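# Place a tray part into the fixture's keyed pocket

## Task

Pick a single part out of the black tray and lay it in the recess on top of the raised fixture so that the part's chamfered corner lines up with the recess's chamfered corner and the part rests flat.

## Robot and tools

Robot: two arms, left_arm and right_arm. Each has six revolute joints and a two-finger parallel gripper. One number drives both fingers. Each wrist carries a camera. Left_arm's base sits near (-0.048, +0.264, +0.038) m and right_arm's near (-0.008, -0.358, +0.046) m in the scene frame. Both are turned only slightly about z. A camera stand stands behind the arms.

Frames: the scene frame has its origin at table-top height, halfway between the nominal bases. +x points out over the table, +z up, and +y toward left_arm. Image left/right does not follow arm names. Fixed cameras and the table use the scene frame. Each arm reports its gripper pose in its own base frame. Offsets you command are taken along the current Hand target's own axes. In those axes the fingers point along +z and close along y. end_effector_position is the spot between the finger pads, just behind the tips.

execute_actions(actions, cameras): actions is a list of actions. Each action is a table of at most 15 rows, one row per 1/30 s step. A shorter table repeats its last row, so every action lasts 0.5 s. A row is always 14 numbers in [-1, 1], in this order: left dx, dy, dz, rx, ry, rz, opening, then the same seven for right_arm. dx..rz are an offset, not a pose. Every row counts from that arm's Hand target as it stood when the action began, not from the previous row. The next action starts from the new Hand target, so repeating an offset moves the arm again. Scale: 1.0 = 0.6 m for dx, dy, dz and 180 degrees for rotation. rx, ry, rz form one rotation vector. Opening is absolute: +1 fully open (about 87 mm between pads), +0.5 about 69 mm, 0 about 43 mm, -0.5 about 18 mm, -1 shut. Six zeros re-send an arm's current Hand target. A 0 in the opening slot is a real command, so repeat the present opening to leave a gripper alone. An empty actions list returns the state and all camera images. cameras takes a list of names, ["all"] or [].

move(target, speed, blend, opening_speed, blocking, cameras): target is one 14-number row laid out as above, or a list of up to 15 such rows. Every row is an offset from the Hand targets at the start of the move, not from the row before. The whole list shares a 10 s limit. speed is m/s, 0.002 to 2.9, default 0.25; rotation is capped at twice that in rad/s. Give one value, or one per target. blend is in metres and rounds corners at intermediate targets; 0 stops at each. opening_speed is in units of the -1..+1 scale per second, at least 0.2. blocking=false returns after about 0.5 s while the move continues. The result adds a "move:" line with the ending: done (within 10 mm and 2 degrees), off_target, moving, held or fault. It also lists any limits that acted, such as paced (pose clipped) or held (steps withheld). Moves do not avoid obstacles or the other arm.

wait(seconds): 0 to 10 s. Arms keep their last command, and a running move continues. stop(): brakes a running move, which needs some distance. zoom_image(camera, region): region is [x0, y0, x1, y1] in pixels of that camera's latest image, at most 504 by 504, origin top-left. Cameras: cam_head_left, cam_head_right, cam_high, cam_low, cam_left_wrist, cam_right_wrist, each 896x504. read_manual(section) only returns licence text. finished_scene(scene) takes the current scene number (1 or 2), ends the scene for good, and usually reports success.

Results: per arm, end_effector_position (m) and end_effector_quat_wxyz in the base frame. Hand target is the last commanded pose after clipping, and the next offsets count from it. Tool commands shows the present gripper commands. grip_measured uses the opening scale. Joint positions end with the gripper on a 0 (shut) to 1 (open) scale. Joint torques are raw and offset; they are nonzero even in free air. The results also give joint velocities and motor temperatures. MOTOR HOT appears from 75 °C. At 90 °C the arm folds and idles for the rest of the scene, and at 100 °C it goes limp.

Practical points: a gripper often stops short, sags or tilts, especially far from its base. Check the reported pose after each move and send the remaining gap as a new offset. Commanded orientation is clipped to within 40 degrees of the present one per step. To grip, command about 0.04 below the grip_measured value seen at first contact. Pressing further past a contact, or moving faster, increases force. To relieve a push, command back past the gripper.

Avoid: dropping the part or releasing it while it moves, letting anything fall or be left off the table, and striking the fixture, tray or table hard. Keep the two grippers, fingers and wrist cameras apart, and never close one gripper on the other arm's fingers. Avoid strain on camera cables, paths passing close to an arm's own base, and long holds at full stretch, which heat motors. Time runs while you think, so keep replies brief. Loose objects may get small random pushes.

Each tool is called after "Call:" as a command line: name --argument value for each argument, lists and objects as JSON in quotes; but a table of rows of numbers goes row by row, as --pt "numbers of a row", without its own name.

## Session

Call:
execute_actions --actions '[]'

Scene clock: 0.00 s.
left_arm: end_effector_position=(+0.3867, +0.0514, +0.0564) grip_measured=+1.000 end_effector_quat_wxyz=(+0.581, -0.096, +0.803, +0.091) | right_arm: end_effector_position=(+0.4015, +0.0053, +0.0605) grip_measured=+0.986 end_effector_quat_wxyz=(+0.586, +0.007, +0.810, -0.025)
Joint positions: left_arm=[0.035 1.572 0.39 0.859 -0.227 -0.04 1] | right_arm=[0.059 1.586 0.433 0.835 0.105 0.001 0.993]
Joint velocities: within noise
Joint torques (N m): no reading
Motor temperatures (°C): left_arm=[18 22 20 20 18 18 18] | right_arm=[21 22 22 25 20 19 17]
Heat: left arm: 22 °C; right arm: 25 °C.
Hand target: left_arm +0.3912, +0.0516, +0.0651; +0.592, -0.097, +0.795, +0.090 | right_arm +0.4051, +0.0055, +0.0676; +0.594, +0.008, +0.804, -0.024
Tool commands: left_gripper/opening=+1.0 right_gripper/opening=+1.0

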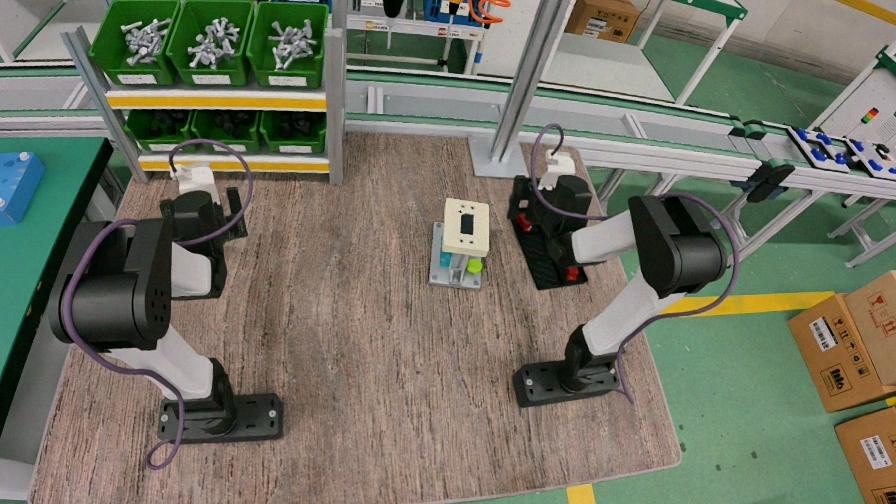

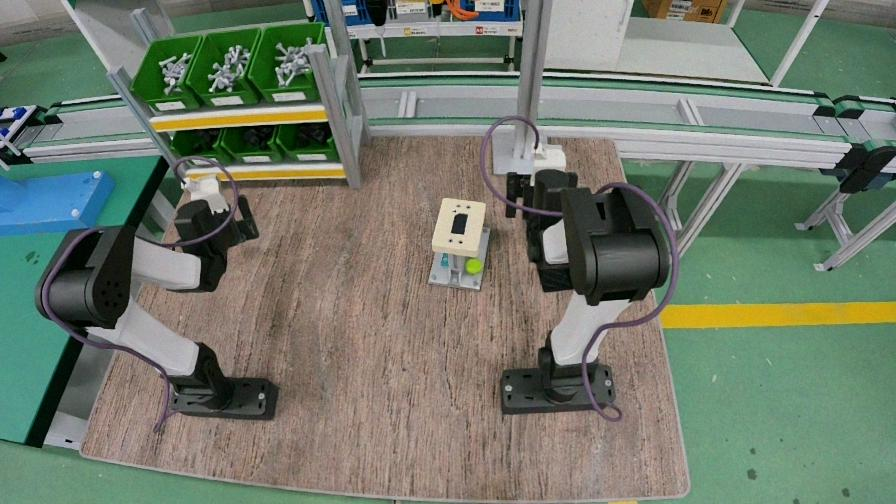

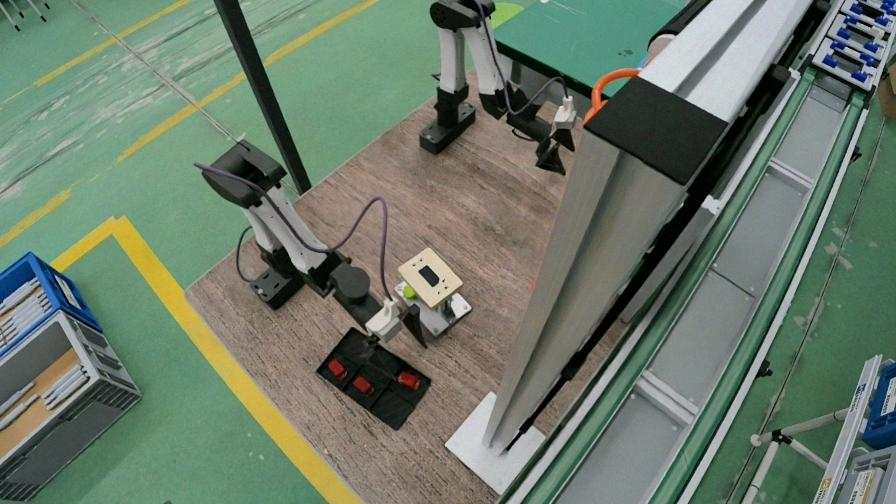

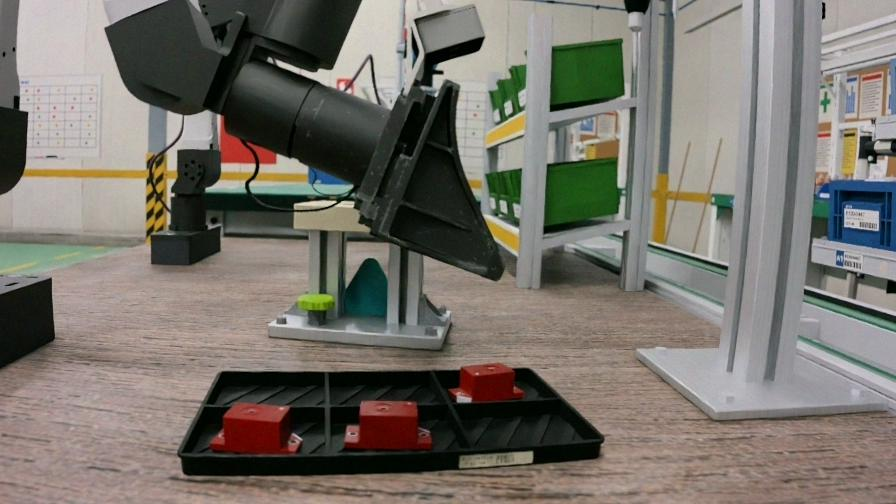

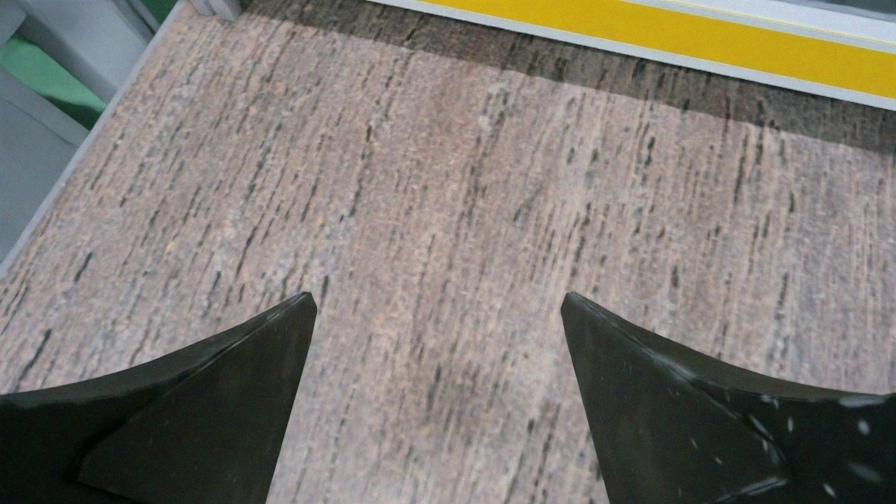

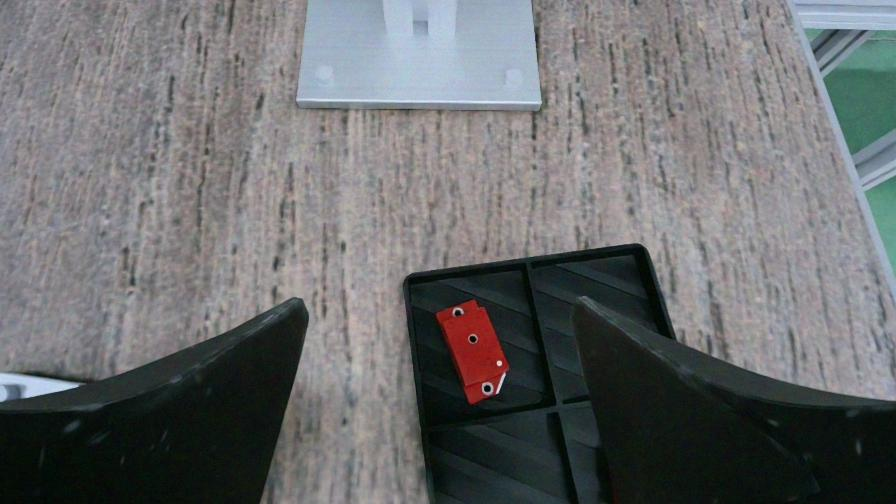

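Call:
zoom_image --camera "cam_head_left" --region '[420, 190, 600, 300]'

Call:
zoom_image --camera "cam_high" --region '[310, 240, 480, 430]'

Call:
zoom_image --camera "cam_low" --region '[180, 340, 620, 490]'

Scaled by 2.800 from the camera's 896x504 image, which has a finer 1280x720 frame.

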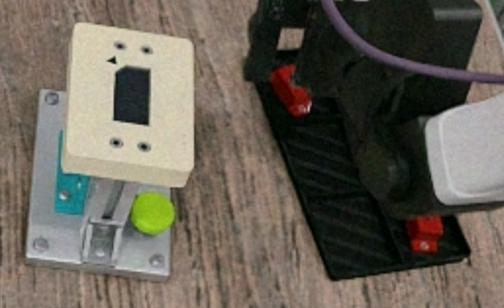

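Scaled by 2.653 from the camera's 896x504 image, which has a finer 1280x720 frame.

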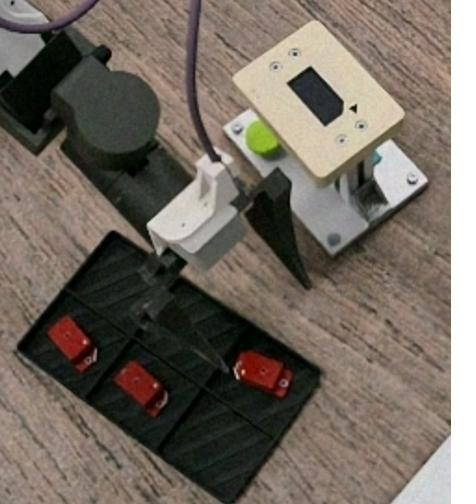

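Scaled by 1.145 from the camera's 896x504 image, which has a finer 1280x720 frame.

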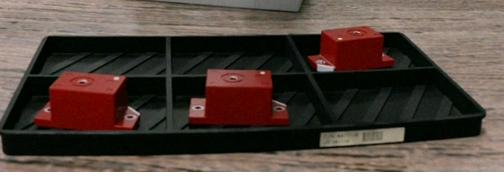

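Call:
move --target '[0,0,0,0,0,0,1,-0.0292,-0.1062,-0.2748,-0.0165,0.3328,-0.0035,0.3]' --speed 0.4 --cameras '["cam_right_wrist","cam_head_left"]'

Call:
zoom_image --camera "cam_right_wrist" --region '[250, 0, 650, 320]'

Scene clock: 24.57 s.
left_arm: end_effector_position=(+0.3867, +0.0514, +0.0564) grip_measured=+1.000 end_effector_quat_wxyz=(+0.581, -0.096, +0.803, +0.091) | right_arm: end_effector_position=(+0.2438, -0.0477, +0.1267) grip_measured=+0.300 end_effector_quat_wxyz=(+0.103, +0.000, +0.995, -0.001)
Joint positions: left_arm=[0.035 1.572 0.39 0.859 -0.227 -0.04 1] | right_arm=[-0.189 1.442 1.218 -1.144 -0.038 -0.185 0.65]
Joint torques (N m): left_arm=[-0.35 -6.43 6.34 1.99 0.04 0.01] | right_arm=[-0.54 -4.37 8.42 0.59 -0.14 -0.07]
Motor temperatures (°C): left_arm=[18 24 22 25 18 18 18] | right_arm=[21 24 23 29 20 19 17]
Heat: left arm: 25 °C; right arm: 29 °C.
Hand target: left_arm +0.3912, +0.0516, +0.0651; +0.592, -0.097, +0.795, +0.090 | right_arm +0.2501, -0.0497, +0.1344; +0.114, +0.000, +0.993, +0.000
Off the commanded pose: left_arm 0.010 m, 2 deg | right_arm 0.010 m, 1 deg.
move: done
Images, in order (width x height): cam_head_left 896x504, cam_right_wrist 896x504.

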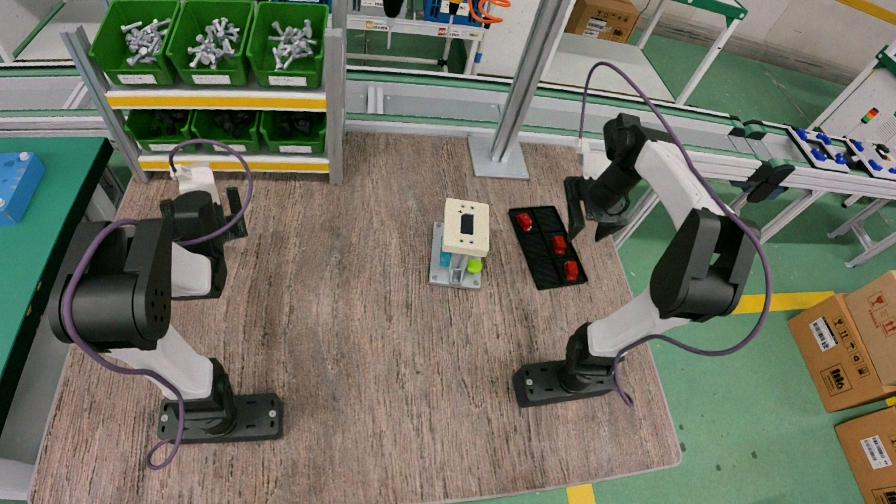

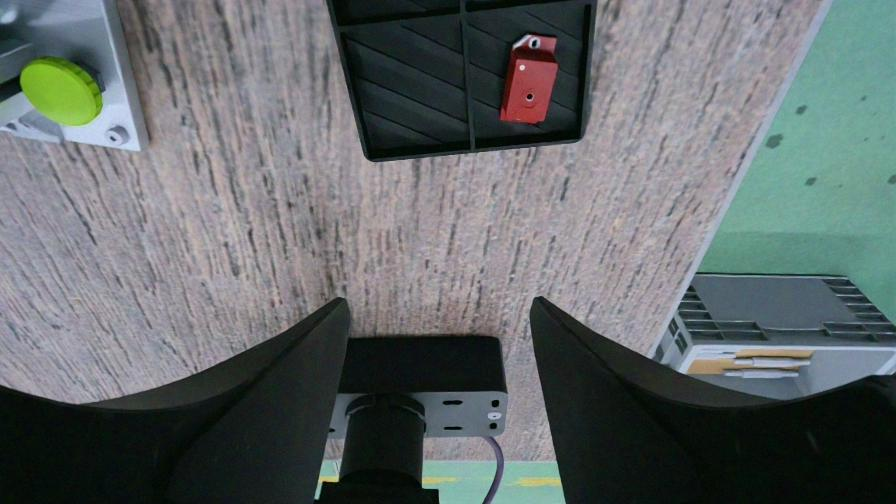

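Scaled by 1.260 from the camera's 896x504 image, which has a finer 1280x720 frame.

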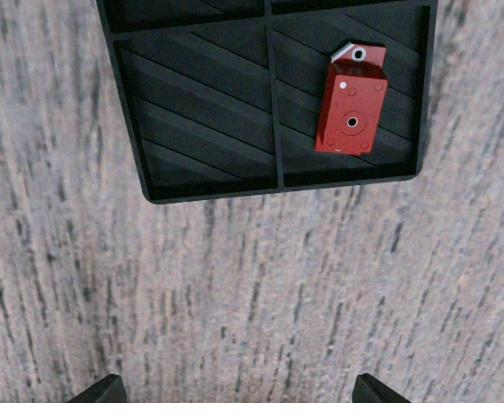

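Call:
move --target '[0,0,0,0,0,0,1,-0.0052,-0.0788,0.141,0.0126,0,0.0541,-0.2]' --speed 0.3 --cameras '["cam_right_wrist"]'

Call:
zoom_image --camera "cam_right_wrist" --region '[300, 80, 580, 360]'

Scene clock: 36.37 s.
left_arm: end_effector_position=(+0.3867, +0.0514, +0.0564) grip_measured=+1.000 end_effector_quat_wxyz=(+0.581, -0.096, +0.803, +0.091) | right_arm: end_effector_position=(+0.2714, -0.0962, +0.0543) grip_measured=-0.200 end_effector_quat_wxyz=(+0.110, +0.081, +0.991, -0.010)
Joint positions: left_arm=[0.035 1.572 0.39 0.859 -0.227 -0.04 1] | right_arm=[-0.339 1.614 1.091 -0.829 -0.037 -0.171 0.4]
Joint torques (N m): left_arm=[-0.35 -6.43 6.32 2 0.04 0.01] | right_arm=[-0.29 -5.97 5.26 0.8 -0.08 0.04]
Heat: left arm: 27 °C; right arm: 28 °C.
Hand target: left_arm +0.3912, +0.0516, +0.0651; +0.592, -0.097, +0.795, +0.090 | right_arm +0.2723, -0.0972, +0.0528; +0.114, +0.087, +0.990, -0.010
Off the commanded pose: left_arm 0.010 m, 2 deg | right_arm 0.002 m, 1 deg.
move: done
Images, in order (width x height): cam_right_wrist 896x504.

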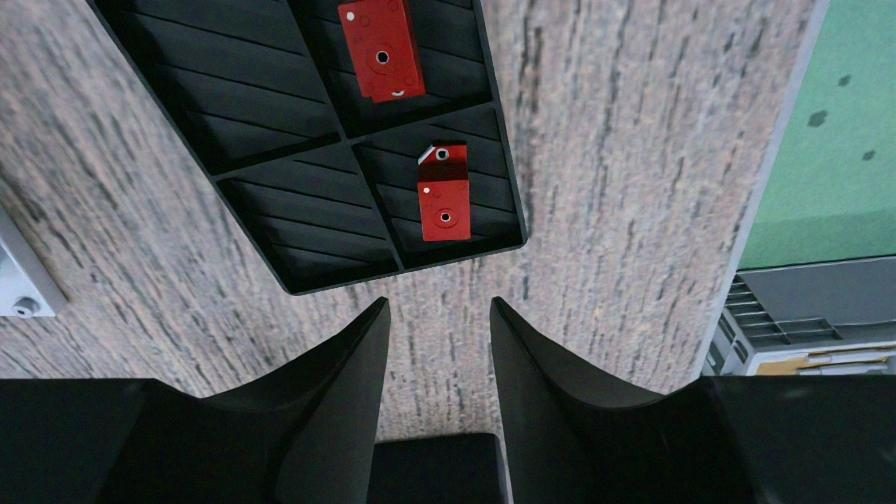

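Scaled by 1.800 from the camera's 896x504 image, which has a finer 1280x720 frame.

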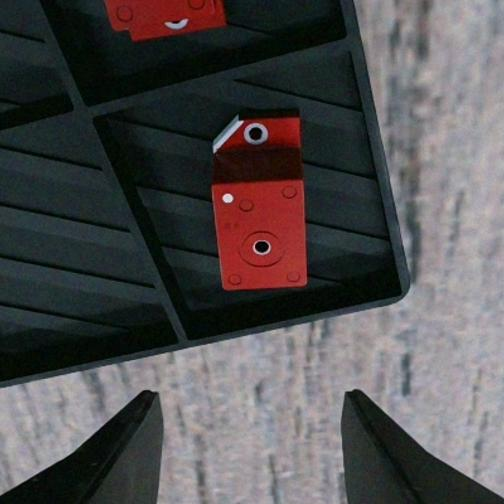

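Call:
move --target '[0,0,0,0,0,0,1,0.0413,-0.0022,0.1212,-0.0038,0,-0.0163,-0.26]' --speed 0.15 --cameras '["cam_right_wrist","cam_low"]'

Call:
zoom_image --camera "cam_right_wrist" --region '[300, 150, 580, 430]'

Call:
zoom_image --camera "cam_low" --region '[160, 340, 380, 480]'

Scene clock: 56.17 s.
left_arm: end_effector_position=(+0.3867, +0.0514, +0.0564) grip_measured=+1.000 end_effector_quat_wxyz=(+0.581, -0.096, +0.803, +0.091) | right_arm: end_effector_position=(+0.2641, -0.0969, -0.0214) grip_measured=-0.260 end_effector_quat_wxyz=(+0.110, +0.060, +0.992, -0.012)
Joint positions: left_arm=[0.035 1.572 0.39 0.859 -0.227 -0.04 1] | right_arm=[-0.344 1.72 0.875 -0.507 -0.038 -0.218 0.37]
Joint torques (N m): left_arm=[-0.34 -6.43 6.34 1.99 0.04 0.01] | right_arm=[-0.68 -5.87 4.53 0.81 -0.21 -0.09]
Heat: left arm: 28 °C; right arm: 27 °C.
Hand target: left_arm +0.3912, +0.0516, +0.0651; +0.592, -0.097, +0.795, +0.090 | right_arm +0.2645, -0.0971, -0.0237; +0.114, +0.061, +0.992, -0.007
Off the commanded pose: left_arm 0.010 m, 2 deg | right_arm 0.002 m, 1 deg.
move: done
Images, in order (width x height): cam_low 896x504, cam_right_wrist 896x504.

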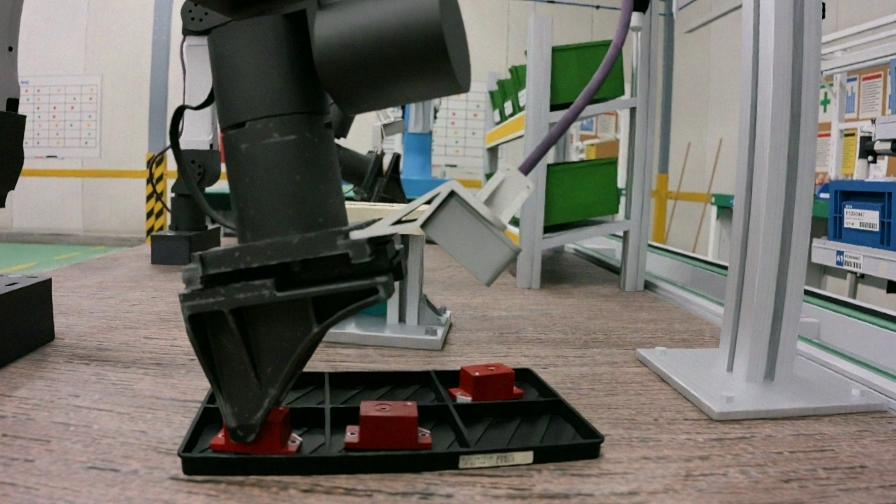

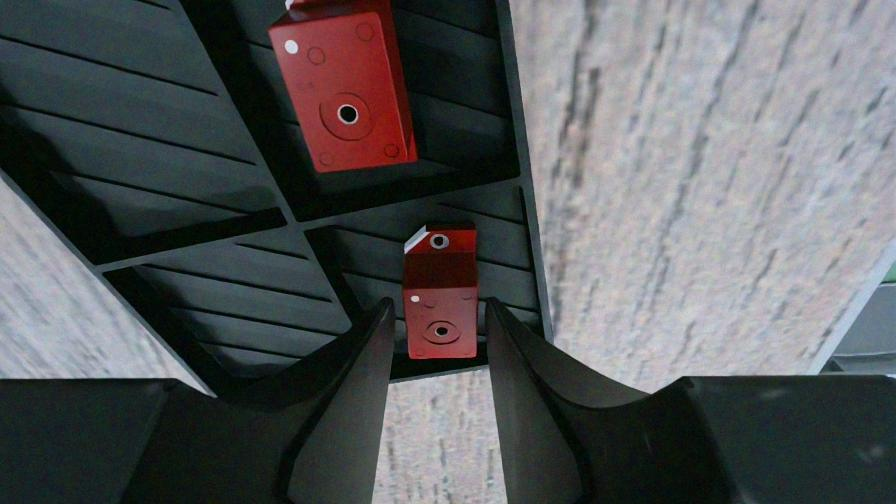

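Scaled by 1.800 from the camera's 896x504 image, which has a finer 1280x720 frame.

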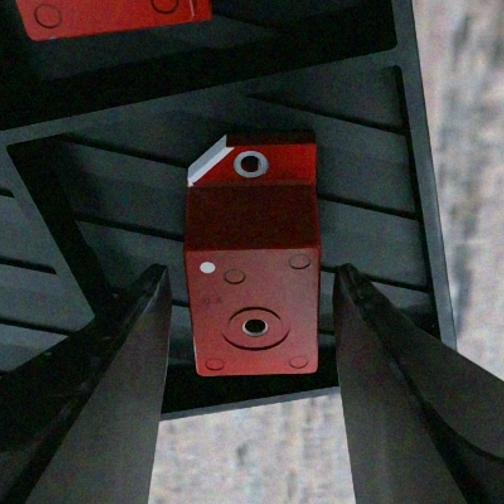

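Scaled by 2.291 from the camera's 896x504 image, which has a finer 1280x720 frame.

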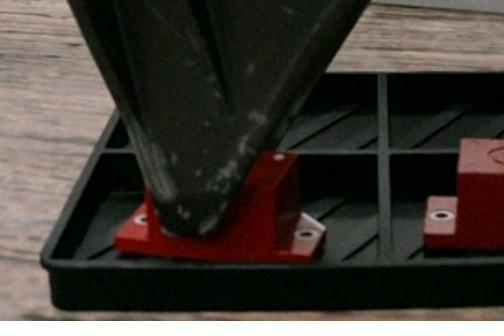

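Call:
move --pt "0 0 0 0 0 0 1 -0.0075 0 0 0 0 0 -0.26" --pt "0 0 0 0 0 0 1 -0.0075 0 0 0 0 0 -0.54" --speed 0.06 --opening_speed 0.4 --cameras '["cam_right_wrist","cam_low"]'

Call:
zoom_image --camera "cam_right_wrist" --region '[300, 150, 580, 430]'

Call:
zoom_image --camera "cam_low" --region '[160, 340, 380, 480]'

Scene clock: 65.00 s.
left_arm: end_effector_position=(+0.3867, +0.0514, +0.0564) grip_measured=+1.000 end_effector_quat_wxyz=(+0.581, -0.096, +0.803, +0.091) | right_arm: end_effector_position=(+0.2629, -0.0965, -0.0241) grip_measured=-0.427 end_effector_quat_wxyz=(+0.105, +0.060, +0.993, -0.011)
Joint positions: left_arm=[0.035 1.572 0.39 0.859 -0.227 -0.04 1] | right_arm=[-0.344 1.73 0.875 -0.507 -0.038 -0.218 0.287]
Joint torques (N m): left_arm=[-0.34 -6.43 6.32 1.99 0.04 0.01] | right_arm=[-0.36 -5.76 5.98 0.73 -0.21 -0.05]
Heat: left arm: 28 °C; right arm: 27 °C.
Hand target: left_arm +0.3912, +0.0516, +0.0651; +0.592, -0.097, +0.795, +0.090 | right_arm +0.2688, -0.0977, -0.0227; +0.114, +0.061, +0.992, -0.007
Off the commanded pose: left_arm 0.010 m, 2 deg | right_arm 0.006 m, 1 deg.
move: done
Images, in order (width x height): cam_low 896x504, cam_right_wrist 896x504.

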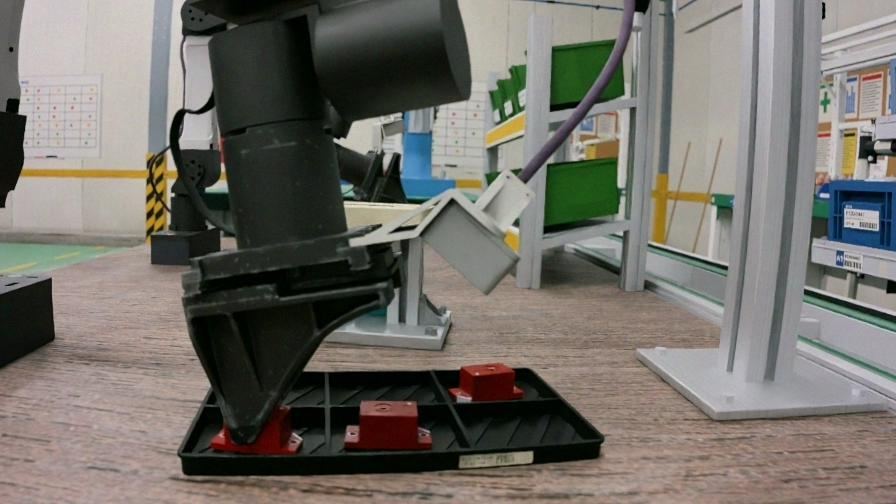

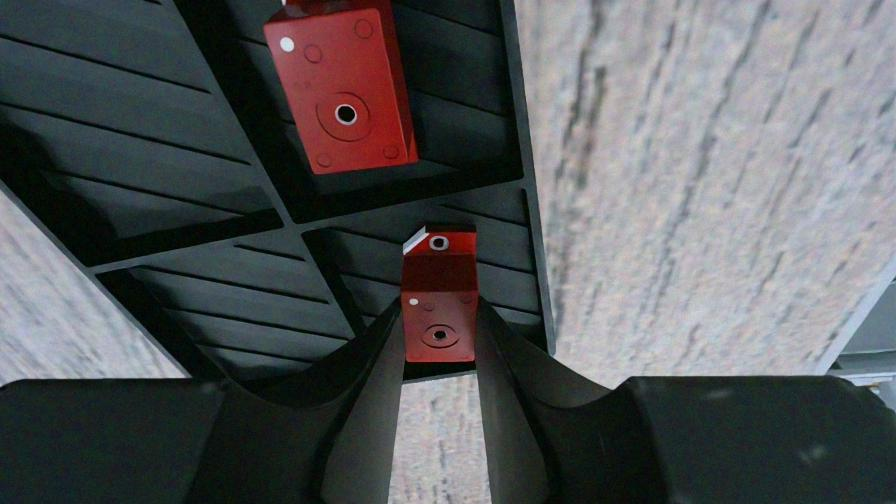

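Scaled by 1.800 from the camera's 896x504 image, which has a finer 1280x720 frame.

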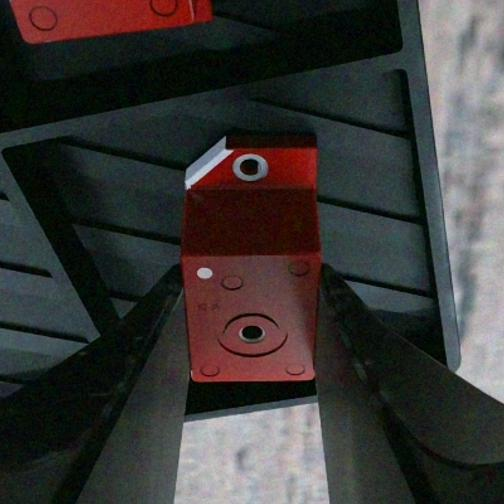

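Scaled by 2.291 from the camera's 896x504 image, which has a finer 1280x720 frame.

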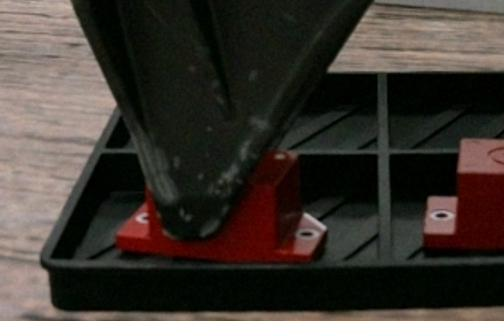

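Call:
move --pt "0 0 0 0 0 0 1 0 0 0 0 0 0 -0.3" --pt "0 0 0 0 0 0 1 -0.0072 0 -0.0085 0 0 0 -0.3" --pt "0 0 0 0 0 0 1 -0.0072 0 -0.0085 0 0 0 -0.54" --speed 0.06 --opening_speed 0.4 --cameras '["cam_right_wrist","cam_low"]'

Call:
zoom_image --camera "cam_low" --region '[160, 340, 380, 480]'

Scene clock: 77.10 s.
left_arm: end_effector_position=(+0.3867, +0.0514, +0.0564) grip_measured=+1.000 end_effector_quat_wxyz=(+0.581, -0.096, +0.803, +0.091) | right_arm: end_effector_position=(+0.2622, -0.0962, -0.0223) grip_measured=-0.428 end_effector_quat_wxyz=(+0.102, +0.060, +0.993, -0.010)
Joint positions: left_arm=[0.035 1.572 0.39 0.859 -0.227 -0.04 1] | right_arm=[-0.344 1.73 0.884 -0.524 -0.038 -0.218 0.286]
Joint torques (N m): left_arm=[-0.35 -6.43 6.32 1.99 0.04 0.01] | right_arm=[-0.14 -6.15 7.15 0.6 -0.2 -0.03]
Heat: left arm: 29 °C; right arm: 27 °C.
Hand target: left_arm +0.3912, +0.0516, +0.0651; +0.592, -0.097, +0.795, +0.090 | right_arm +0.2720, -0.0981, -0.0167; +0.114, +0.061, +0.992, -0.007
Off the commanded pose: left_arm 0.010 m, 2 deg | right_arm 0.011 m, 1 deg.
move: off_target (right_arm); target 3's new opening was sent with right_arm's hand 0.011 m and 1 deg from that target
Images, in order (width x height): cam_low 896x504, cam_right_wrist 896x504.

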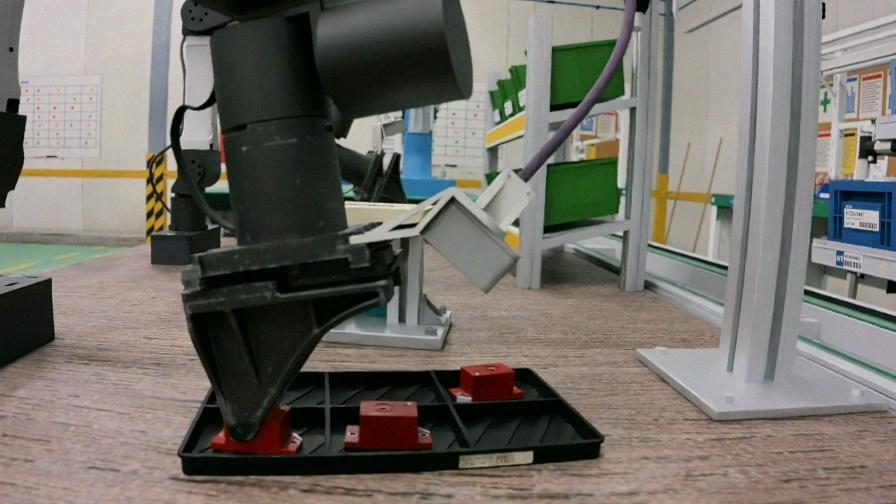

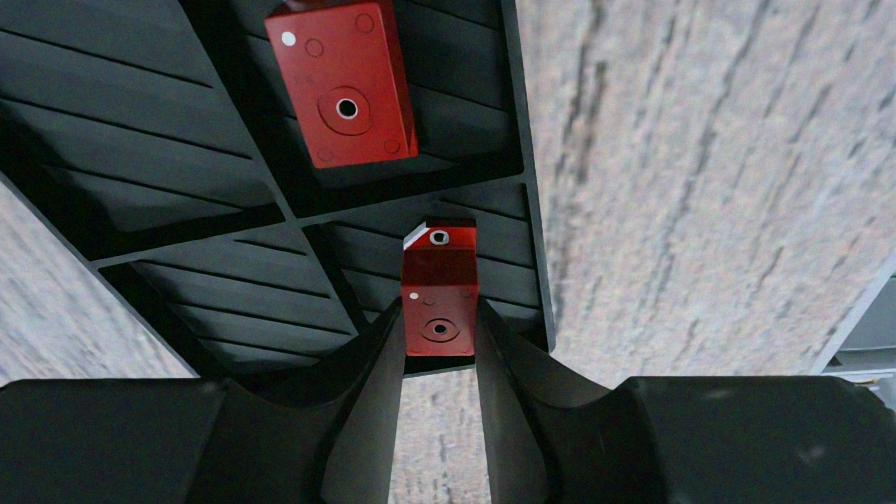

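Scaled by 2.291 from the camera's 896x504 image, which has a finer 1280x720 frame.

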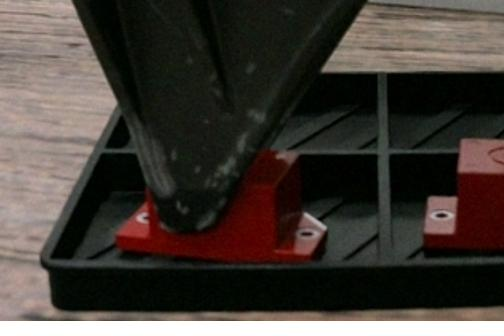

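Call:
move --pt "0 0 0 0 0 0 1 -0.0454 0 -0.195 0 0 0 -0.54" --pt "0 0 0 0 0 0 1 -0.0925 0.3337 -0.3568 0 0 0 -0.54" --speed '[0.15,0.3]' --blend 0.03 --cameras '["cam_right_wrist","cam_low"]'

Call:
zoom_image --camera "cam_right_wrist" --region '[120, 60, 460, 360]'

Scene clock: 93.57 s.
left_arm: end_effector_position=(+0.3867, +0.0514, +0.0564) grip_measured=+1.000 end_effector_quat_wxyz=(+0.581, -0.096, +0.803, +0.091) | right_arm: end_effector_position=(+0.2971, +0.1000, +0.1963) grip_measured=-0.428 end_effector_quat_wxyz=(+0.101, +0.055, +0.993, -0.009)
Joint positions: left_arm=[0.035 1.572 0.39 0.859 -0.227 -0.04 1] | right_arm=[0.321 1.741 1.806 -1.453 0.09 0.422 0.286]
Joint torques (N m): left_arm=[-0.35 -6.42 6.32 1.99 0.04 0.01] | right_arm=[-0.09 -6.75 8.21 0.51 0.11 0.06]
Heat: left arm: 29 °C; right arm: 26 °C.
Hand target: left_arm +0.3912, +0.0516, +0.0651; +0.592, -0.097, +0.795, +0.090 | right_arm +0.3019, +0.1002, +0.2042; +0.114, +0.061, +0.992, -0.007
Off the commanded pose: left_arm 0.010 m, 2 deg | right_arm 0.009 m, 2 deg.
move: done
Images, in order (width x height): cam_low 896x504, cam_right_wrist 896x504.

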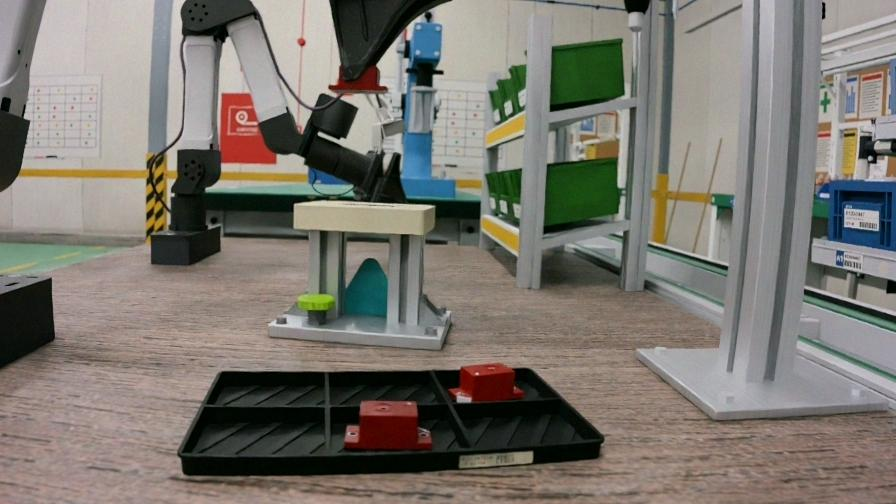

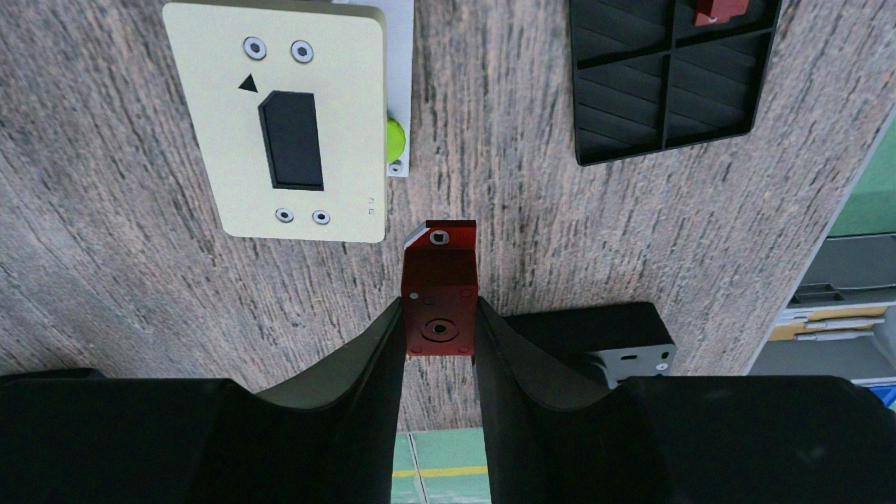

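Scaled by 1.482 from the camera's 896x504 image, which has a finer 1280x720 frame.

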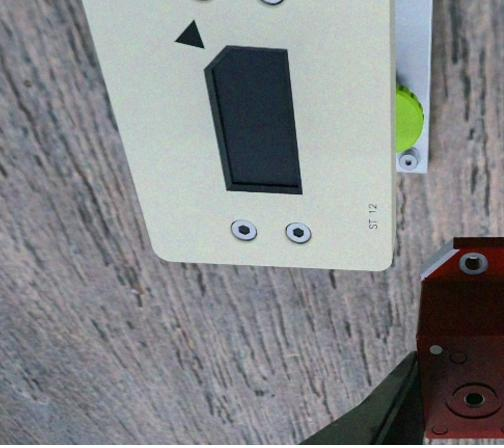

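Call:
move --target '[0,0,0,0,0,0,1,0.0195,0.1342,0.1397,0.0066,0,0.0281,-0.54]' --speed 0.2 --cameras '["cam_right_wrist","cam_low"]'

Call:
zoom_image --camera "cam_right_wrist" --region '[340, 140, 540, 340]'

Call:
zoom_image --camera "cam_low" --region '[280, 120, 460, 260]'

Scene clock: 118.37 s.
left_arm: end_effector_position=(+0.3867, +0.0514, +0.0564) grip_measured=+1.000 end_effector_quat_wxyz=(+0.581, -0.096, +0.803, +0.091) | right_arm: end_effector_position=(+0.3174, +0.1781, +0.1187) grip_measured=-0.428 end_effector_quat_wxyz=(+0.106, +0.101, +0.989, -0.014)
Joint positions: left_arm=[0.035 1.572 0.39 0.859 -0.227 -0.04 1] | right_arm=[0.507 1.893 1.685 -1.205 0.143 0.7 0.286]
Joint torques (N m): left_arm=[-0.35 -6.43 6.34 1.99 0.04 0.01] | right_arm=[0.25 -8.91 5.45 0.63 0.16 0.04]
Motor temperatures (°C): left_arm=[18 26 24 30 18 18 18] | right_arm=[20 27 27 26 20 19 18]
Heat: left arm: 30 °C; right arm: 27 °C.
Hand target: left_arm +0.3912, +0.0516, +0.0651; +0.592, -0.097, +0.795, +0.090 | right_arm +0.3192, +0.1791, +0.1198; +0.113, +0.106, +0.988, -0.013
Off the commanded pose: left_arm 0.010 m, 2 deg | right_arm 0.002 m, 1 deg.
move: done
Images, in order (width x height): cam_low 896x504, cam_right_wrist 896x504.

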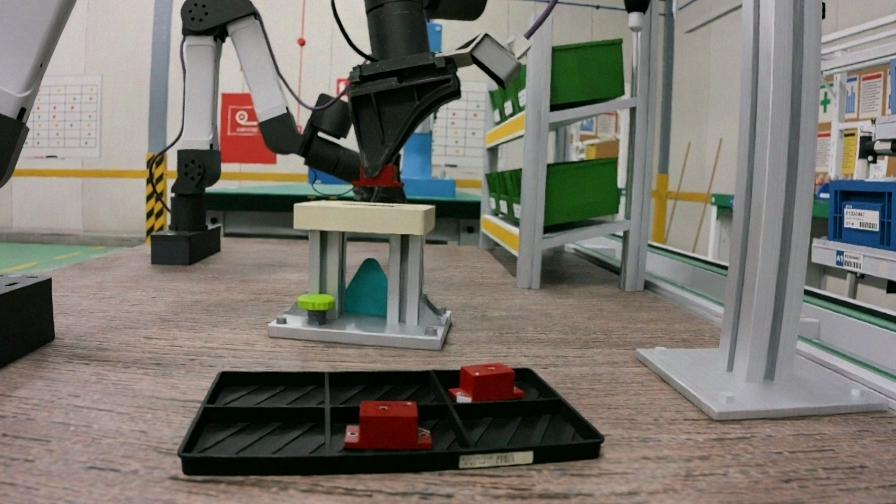

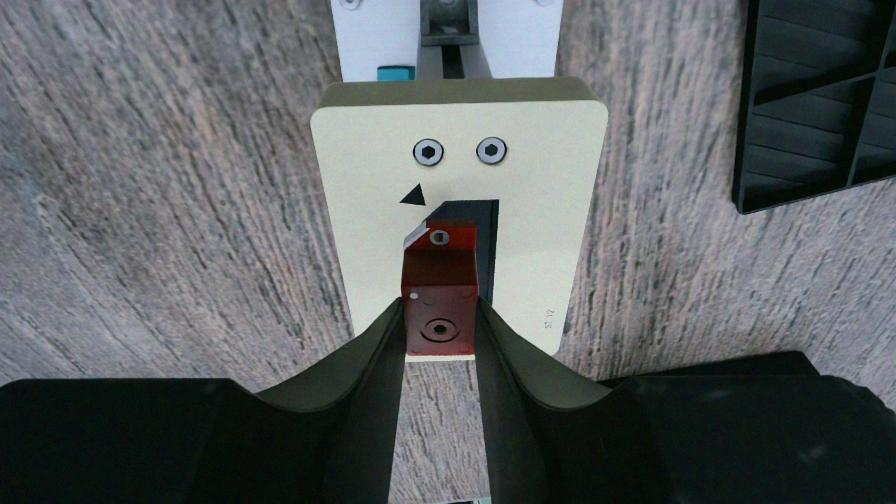

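Scaled by 2.520 from the camera's 896x504 image, which has a finer 1280x720 frame.

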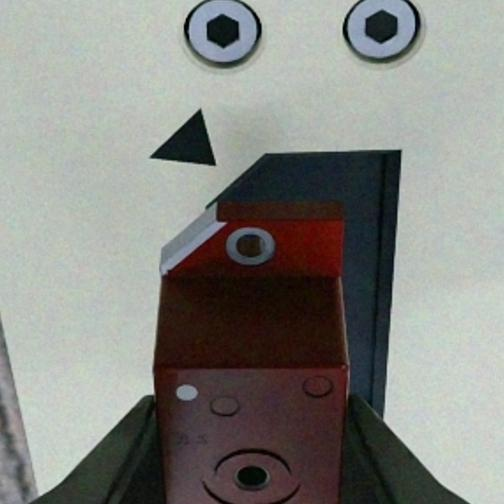

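Scaled by 2.800 from the camera's 896x504 image, which has a finer 1280x720 frame.

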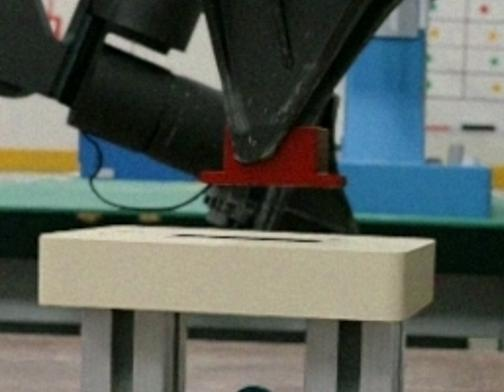

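Call:
move --target '[0,0,0,0,0,0,1,0.0117,-0.013,0.0145,-0.0021,0,-0.0092,-0.54]' --speed 0.08 --cameras '["cam_right_wrist","cam_low"]'

Call:
zoom_image --camera "cam_right_wrist" --region '[340, 140, 540, 340]'

Call:
zoom_image --camera "cam_low" --region '[320, 150, 420, 220]'

Scene clock: 144.67 s.
left_arm: end_effector_position=(+0.3867, +0.0514, +0.0564) grip_measured=+1.000 end_effector_quat_wxyz=(+0.581, -0.096, +0.803, +0.091) | right_arm: end_effector_position=(+0.3104, +0.1733, +0.0997) grip_measured=-0.428 end_effector_quat_wxyz=(+0.096, +0.089, +0.991, -0.022)
Joint positions: left_arm=[0.035 1.572 0.39 0.859 -0.227 -0.04 1] | right_arm=[0.507 1.885 1.6 -1.149 0.144 0.677 0.286]
Joint torques (N m): left_arm=[-0.35 -6.43 6.34 2 0.04 0.01] | right_arm=[-0.39 -11.4 5.2 0.62 0.1 -0.06]
Heat: left arm: 31 °C; right arm: 29 °C.
Hand target: left_arm +0.3912, +0.0516, +0.0651; +0.592, -0.097, +0.795, +0.090 | right_arm +0.3128, +0.1724, +0.1097; +0.113, +0.091, +0.989, -0.011
Off the commanded pose: left_arm 0.010 m, 2 deg | right_arm 0.010 m, 2 deg.
move: done
Images, in order (width x height): cam_low 896x504, cam_right_wrist 896x504.

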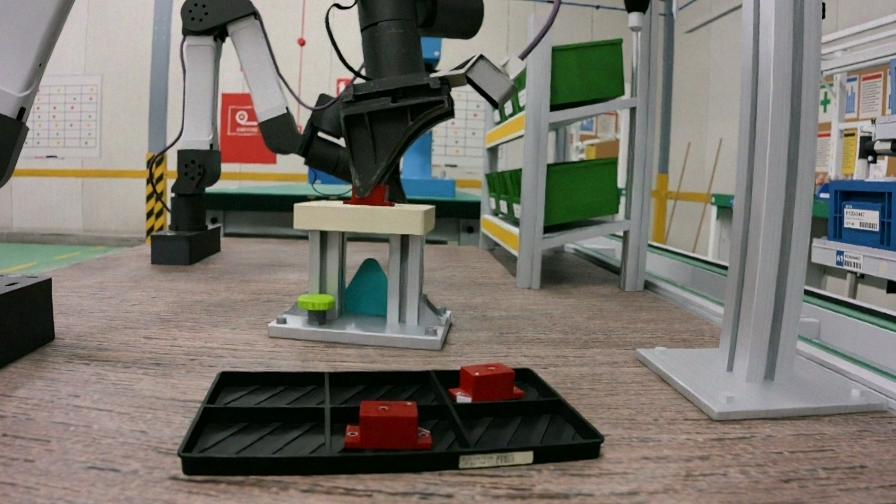

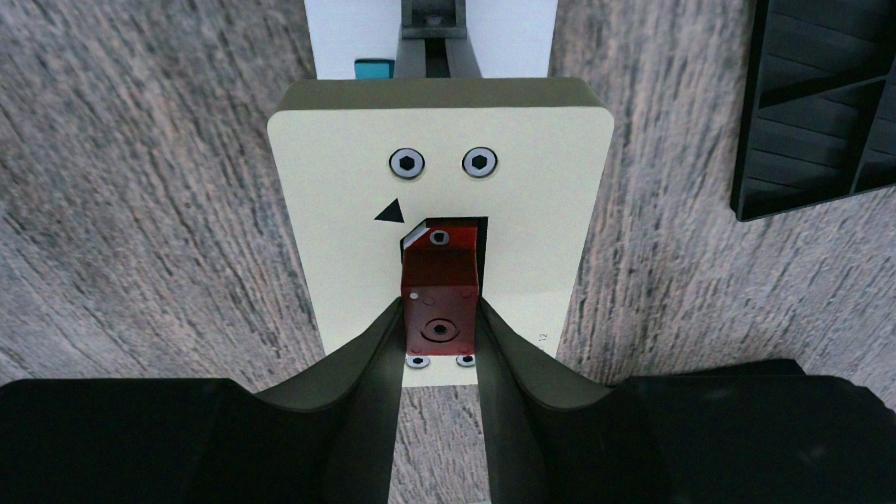

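Scaled by 2.520 from the camera's 896x504 image, which has a finer 1280x720 frame.

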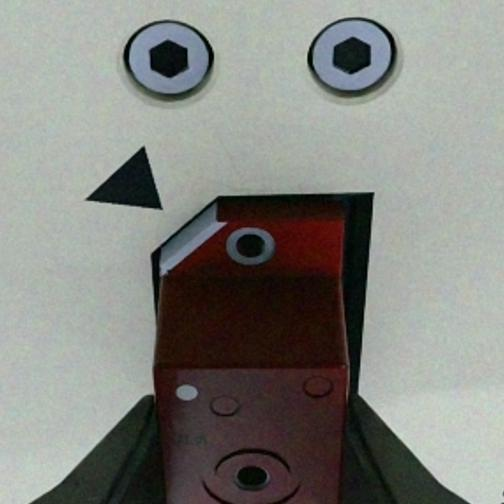

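Scaled by 5.040 from the camera's 896x504 image, which has a finer 1280x720 frame.

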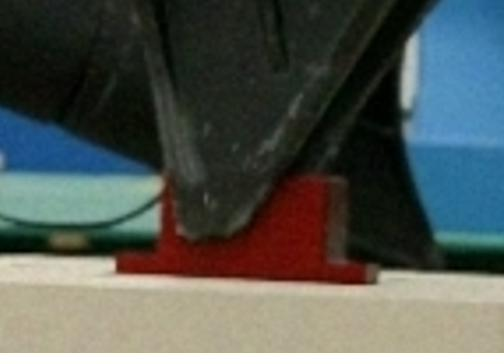

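Call:
move --target '[0,0,0,0,0,0,1,0.0013,-0.0027,-0.0017,-0.0015,0,-0.0065,-0.54]' --speed 0.05 --cameras '["cam_right_wrist","cam_low"]'

Call:
zoom_image --camera "cam_right_wrist" --region '[340, 140, 540, 340]'

Call:
zoom_image --camera "cam_low" --region '[320, 150, 420, 220]'

Scene clock: 160.03 s.
left_arm: end_effector_position=(+0.3867, +0.0514, +0.0564) grip_measured=+1.000 end_effector_quat_wxyz=(+0.581, -0.096, +0.803, +0.091) | right_arm: end_effector_position=(+0.3099, +0.1721, +0.1007) grip_measured=-0.428 end_effector_quat_wxyz=(+0.099, +0.079, +0.992, -0.021)
Joint positions: left_arm=[0.035 1.572 0.39 0.859 -0.227 -0.04 1] | right_arm=[0.507 1.877 1.593 -1.145 0.144 0.655 0.286]
Joint torques (N m): left_arm=[-0.34 -6.42 6.34 1.99 0.04 0.01] | right_arm=[-0.54 -11.34 5.16 0.6 0.05 -0.06]
Heat: left arm: 31 °C; right arm: 30 °C.
Hand target: left_arm +0.3912, +0.0516, +0.0651; +0.592, -0.097, +0.795, +0.090 | right_arm +0.3115, +0.1710, +0.1106; +0.113, +0.080, +0.990, -0.010
Off the commanded pose: left_arm 0.010 m, 2 deg | right_arm 0.010 m, 2 deg.
move: done
Images, in order (width x height): cam_low 896x504, cam_right_wrist 896x504.

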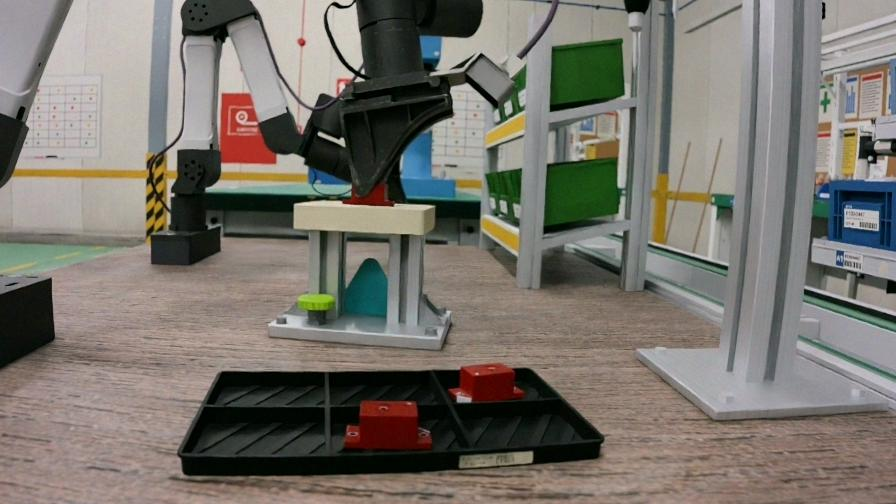

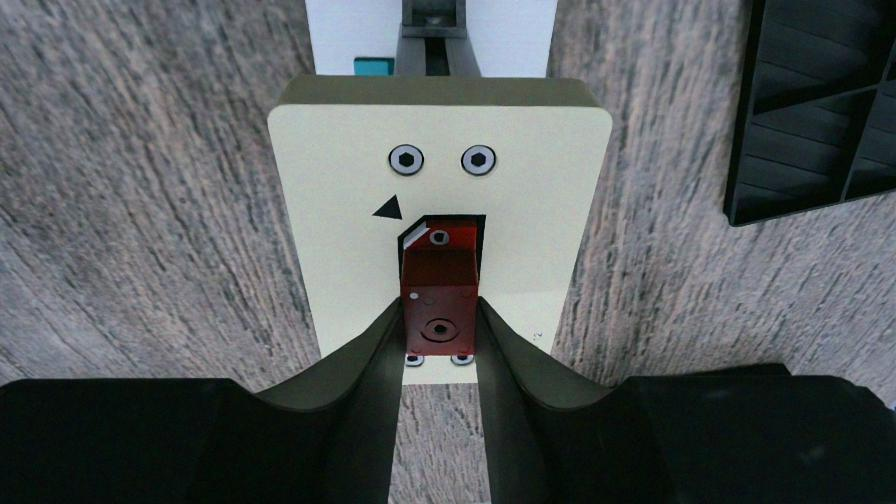

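Scaled by 2.520 from the camera's 896x504 image, which has a finer 1280x720 frame.

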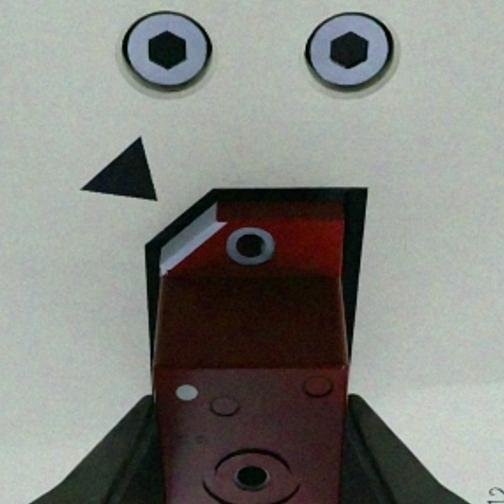

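Scaled by 5.040 from the camera's 896x504 image, which has a finer 1280x720 frame.

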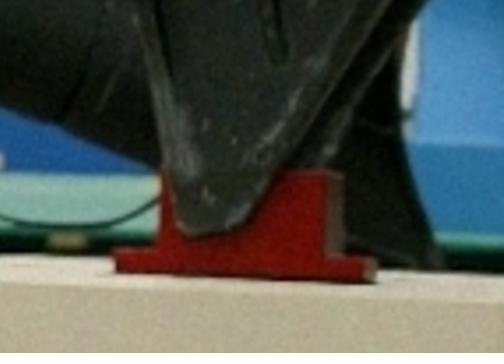

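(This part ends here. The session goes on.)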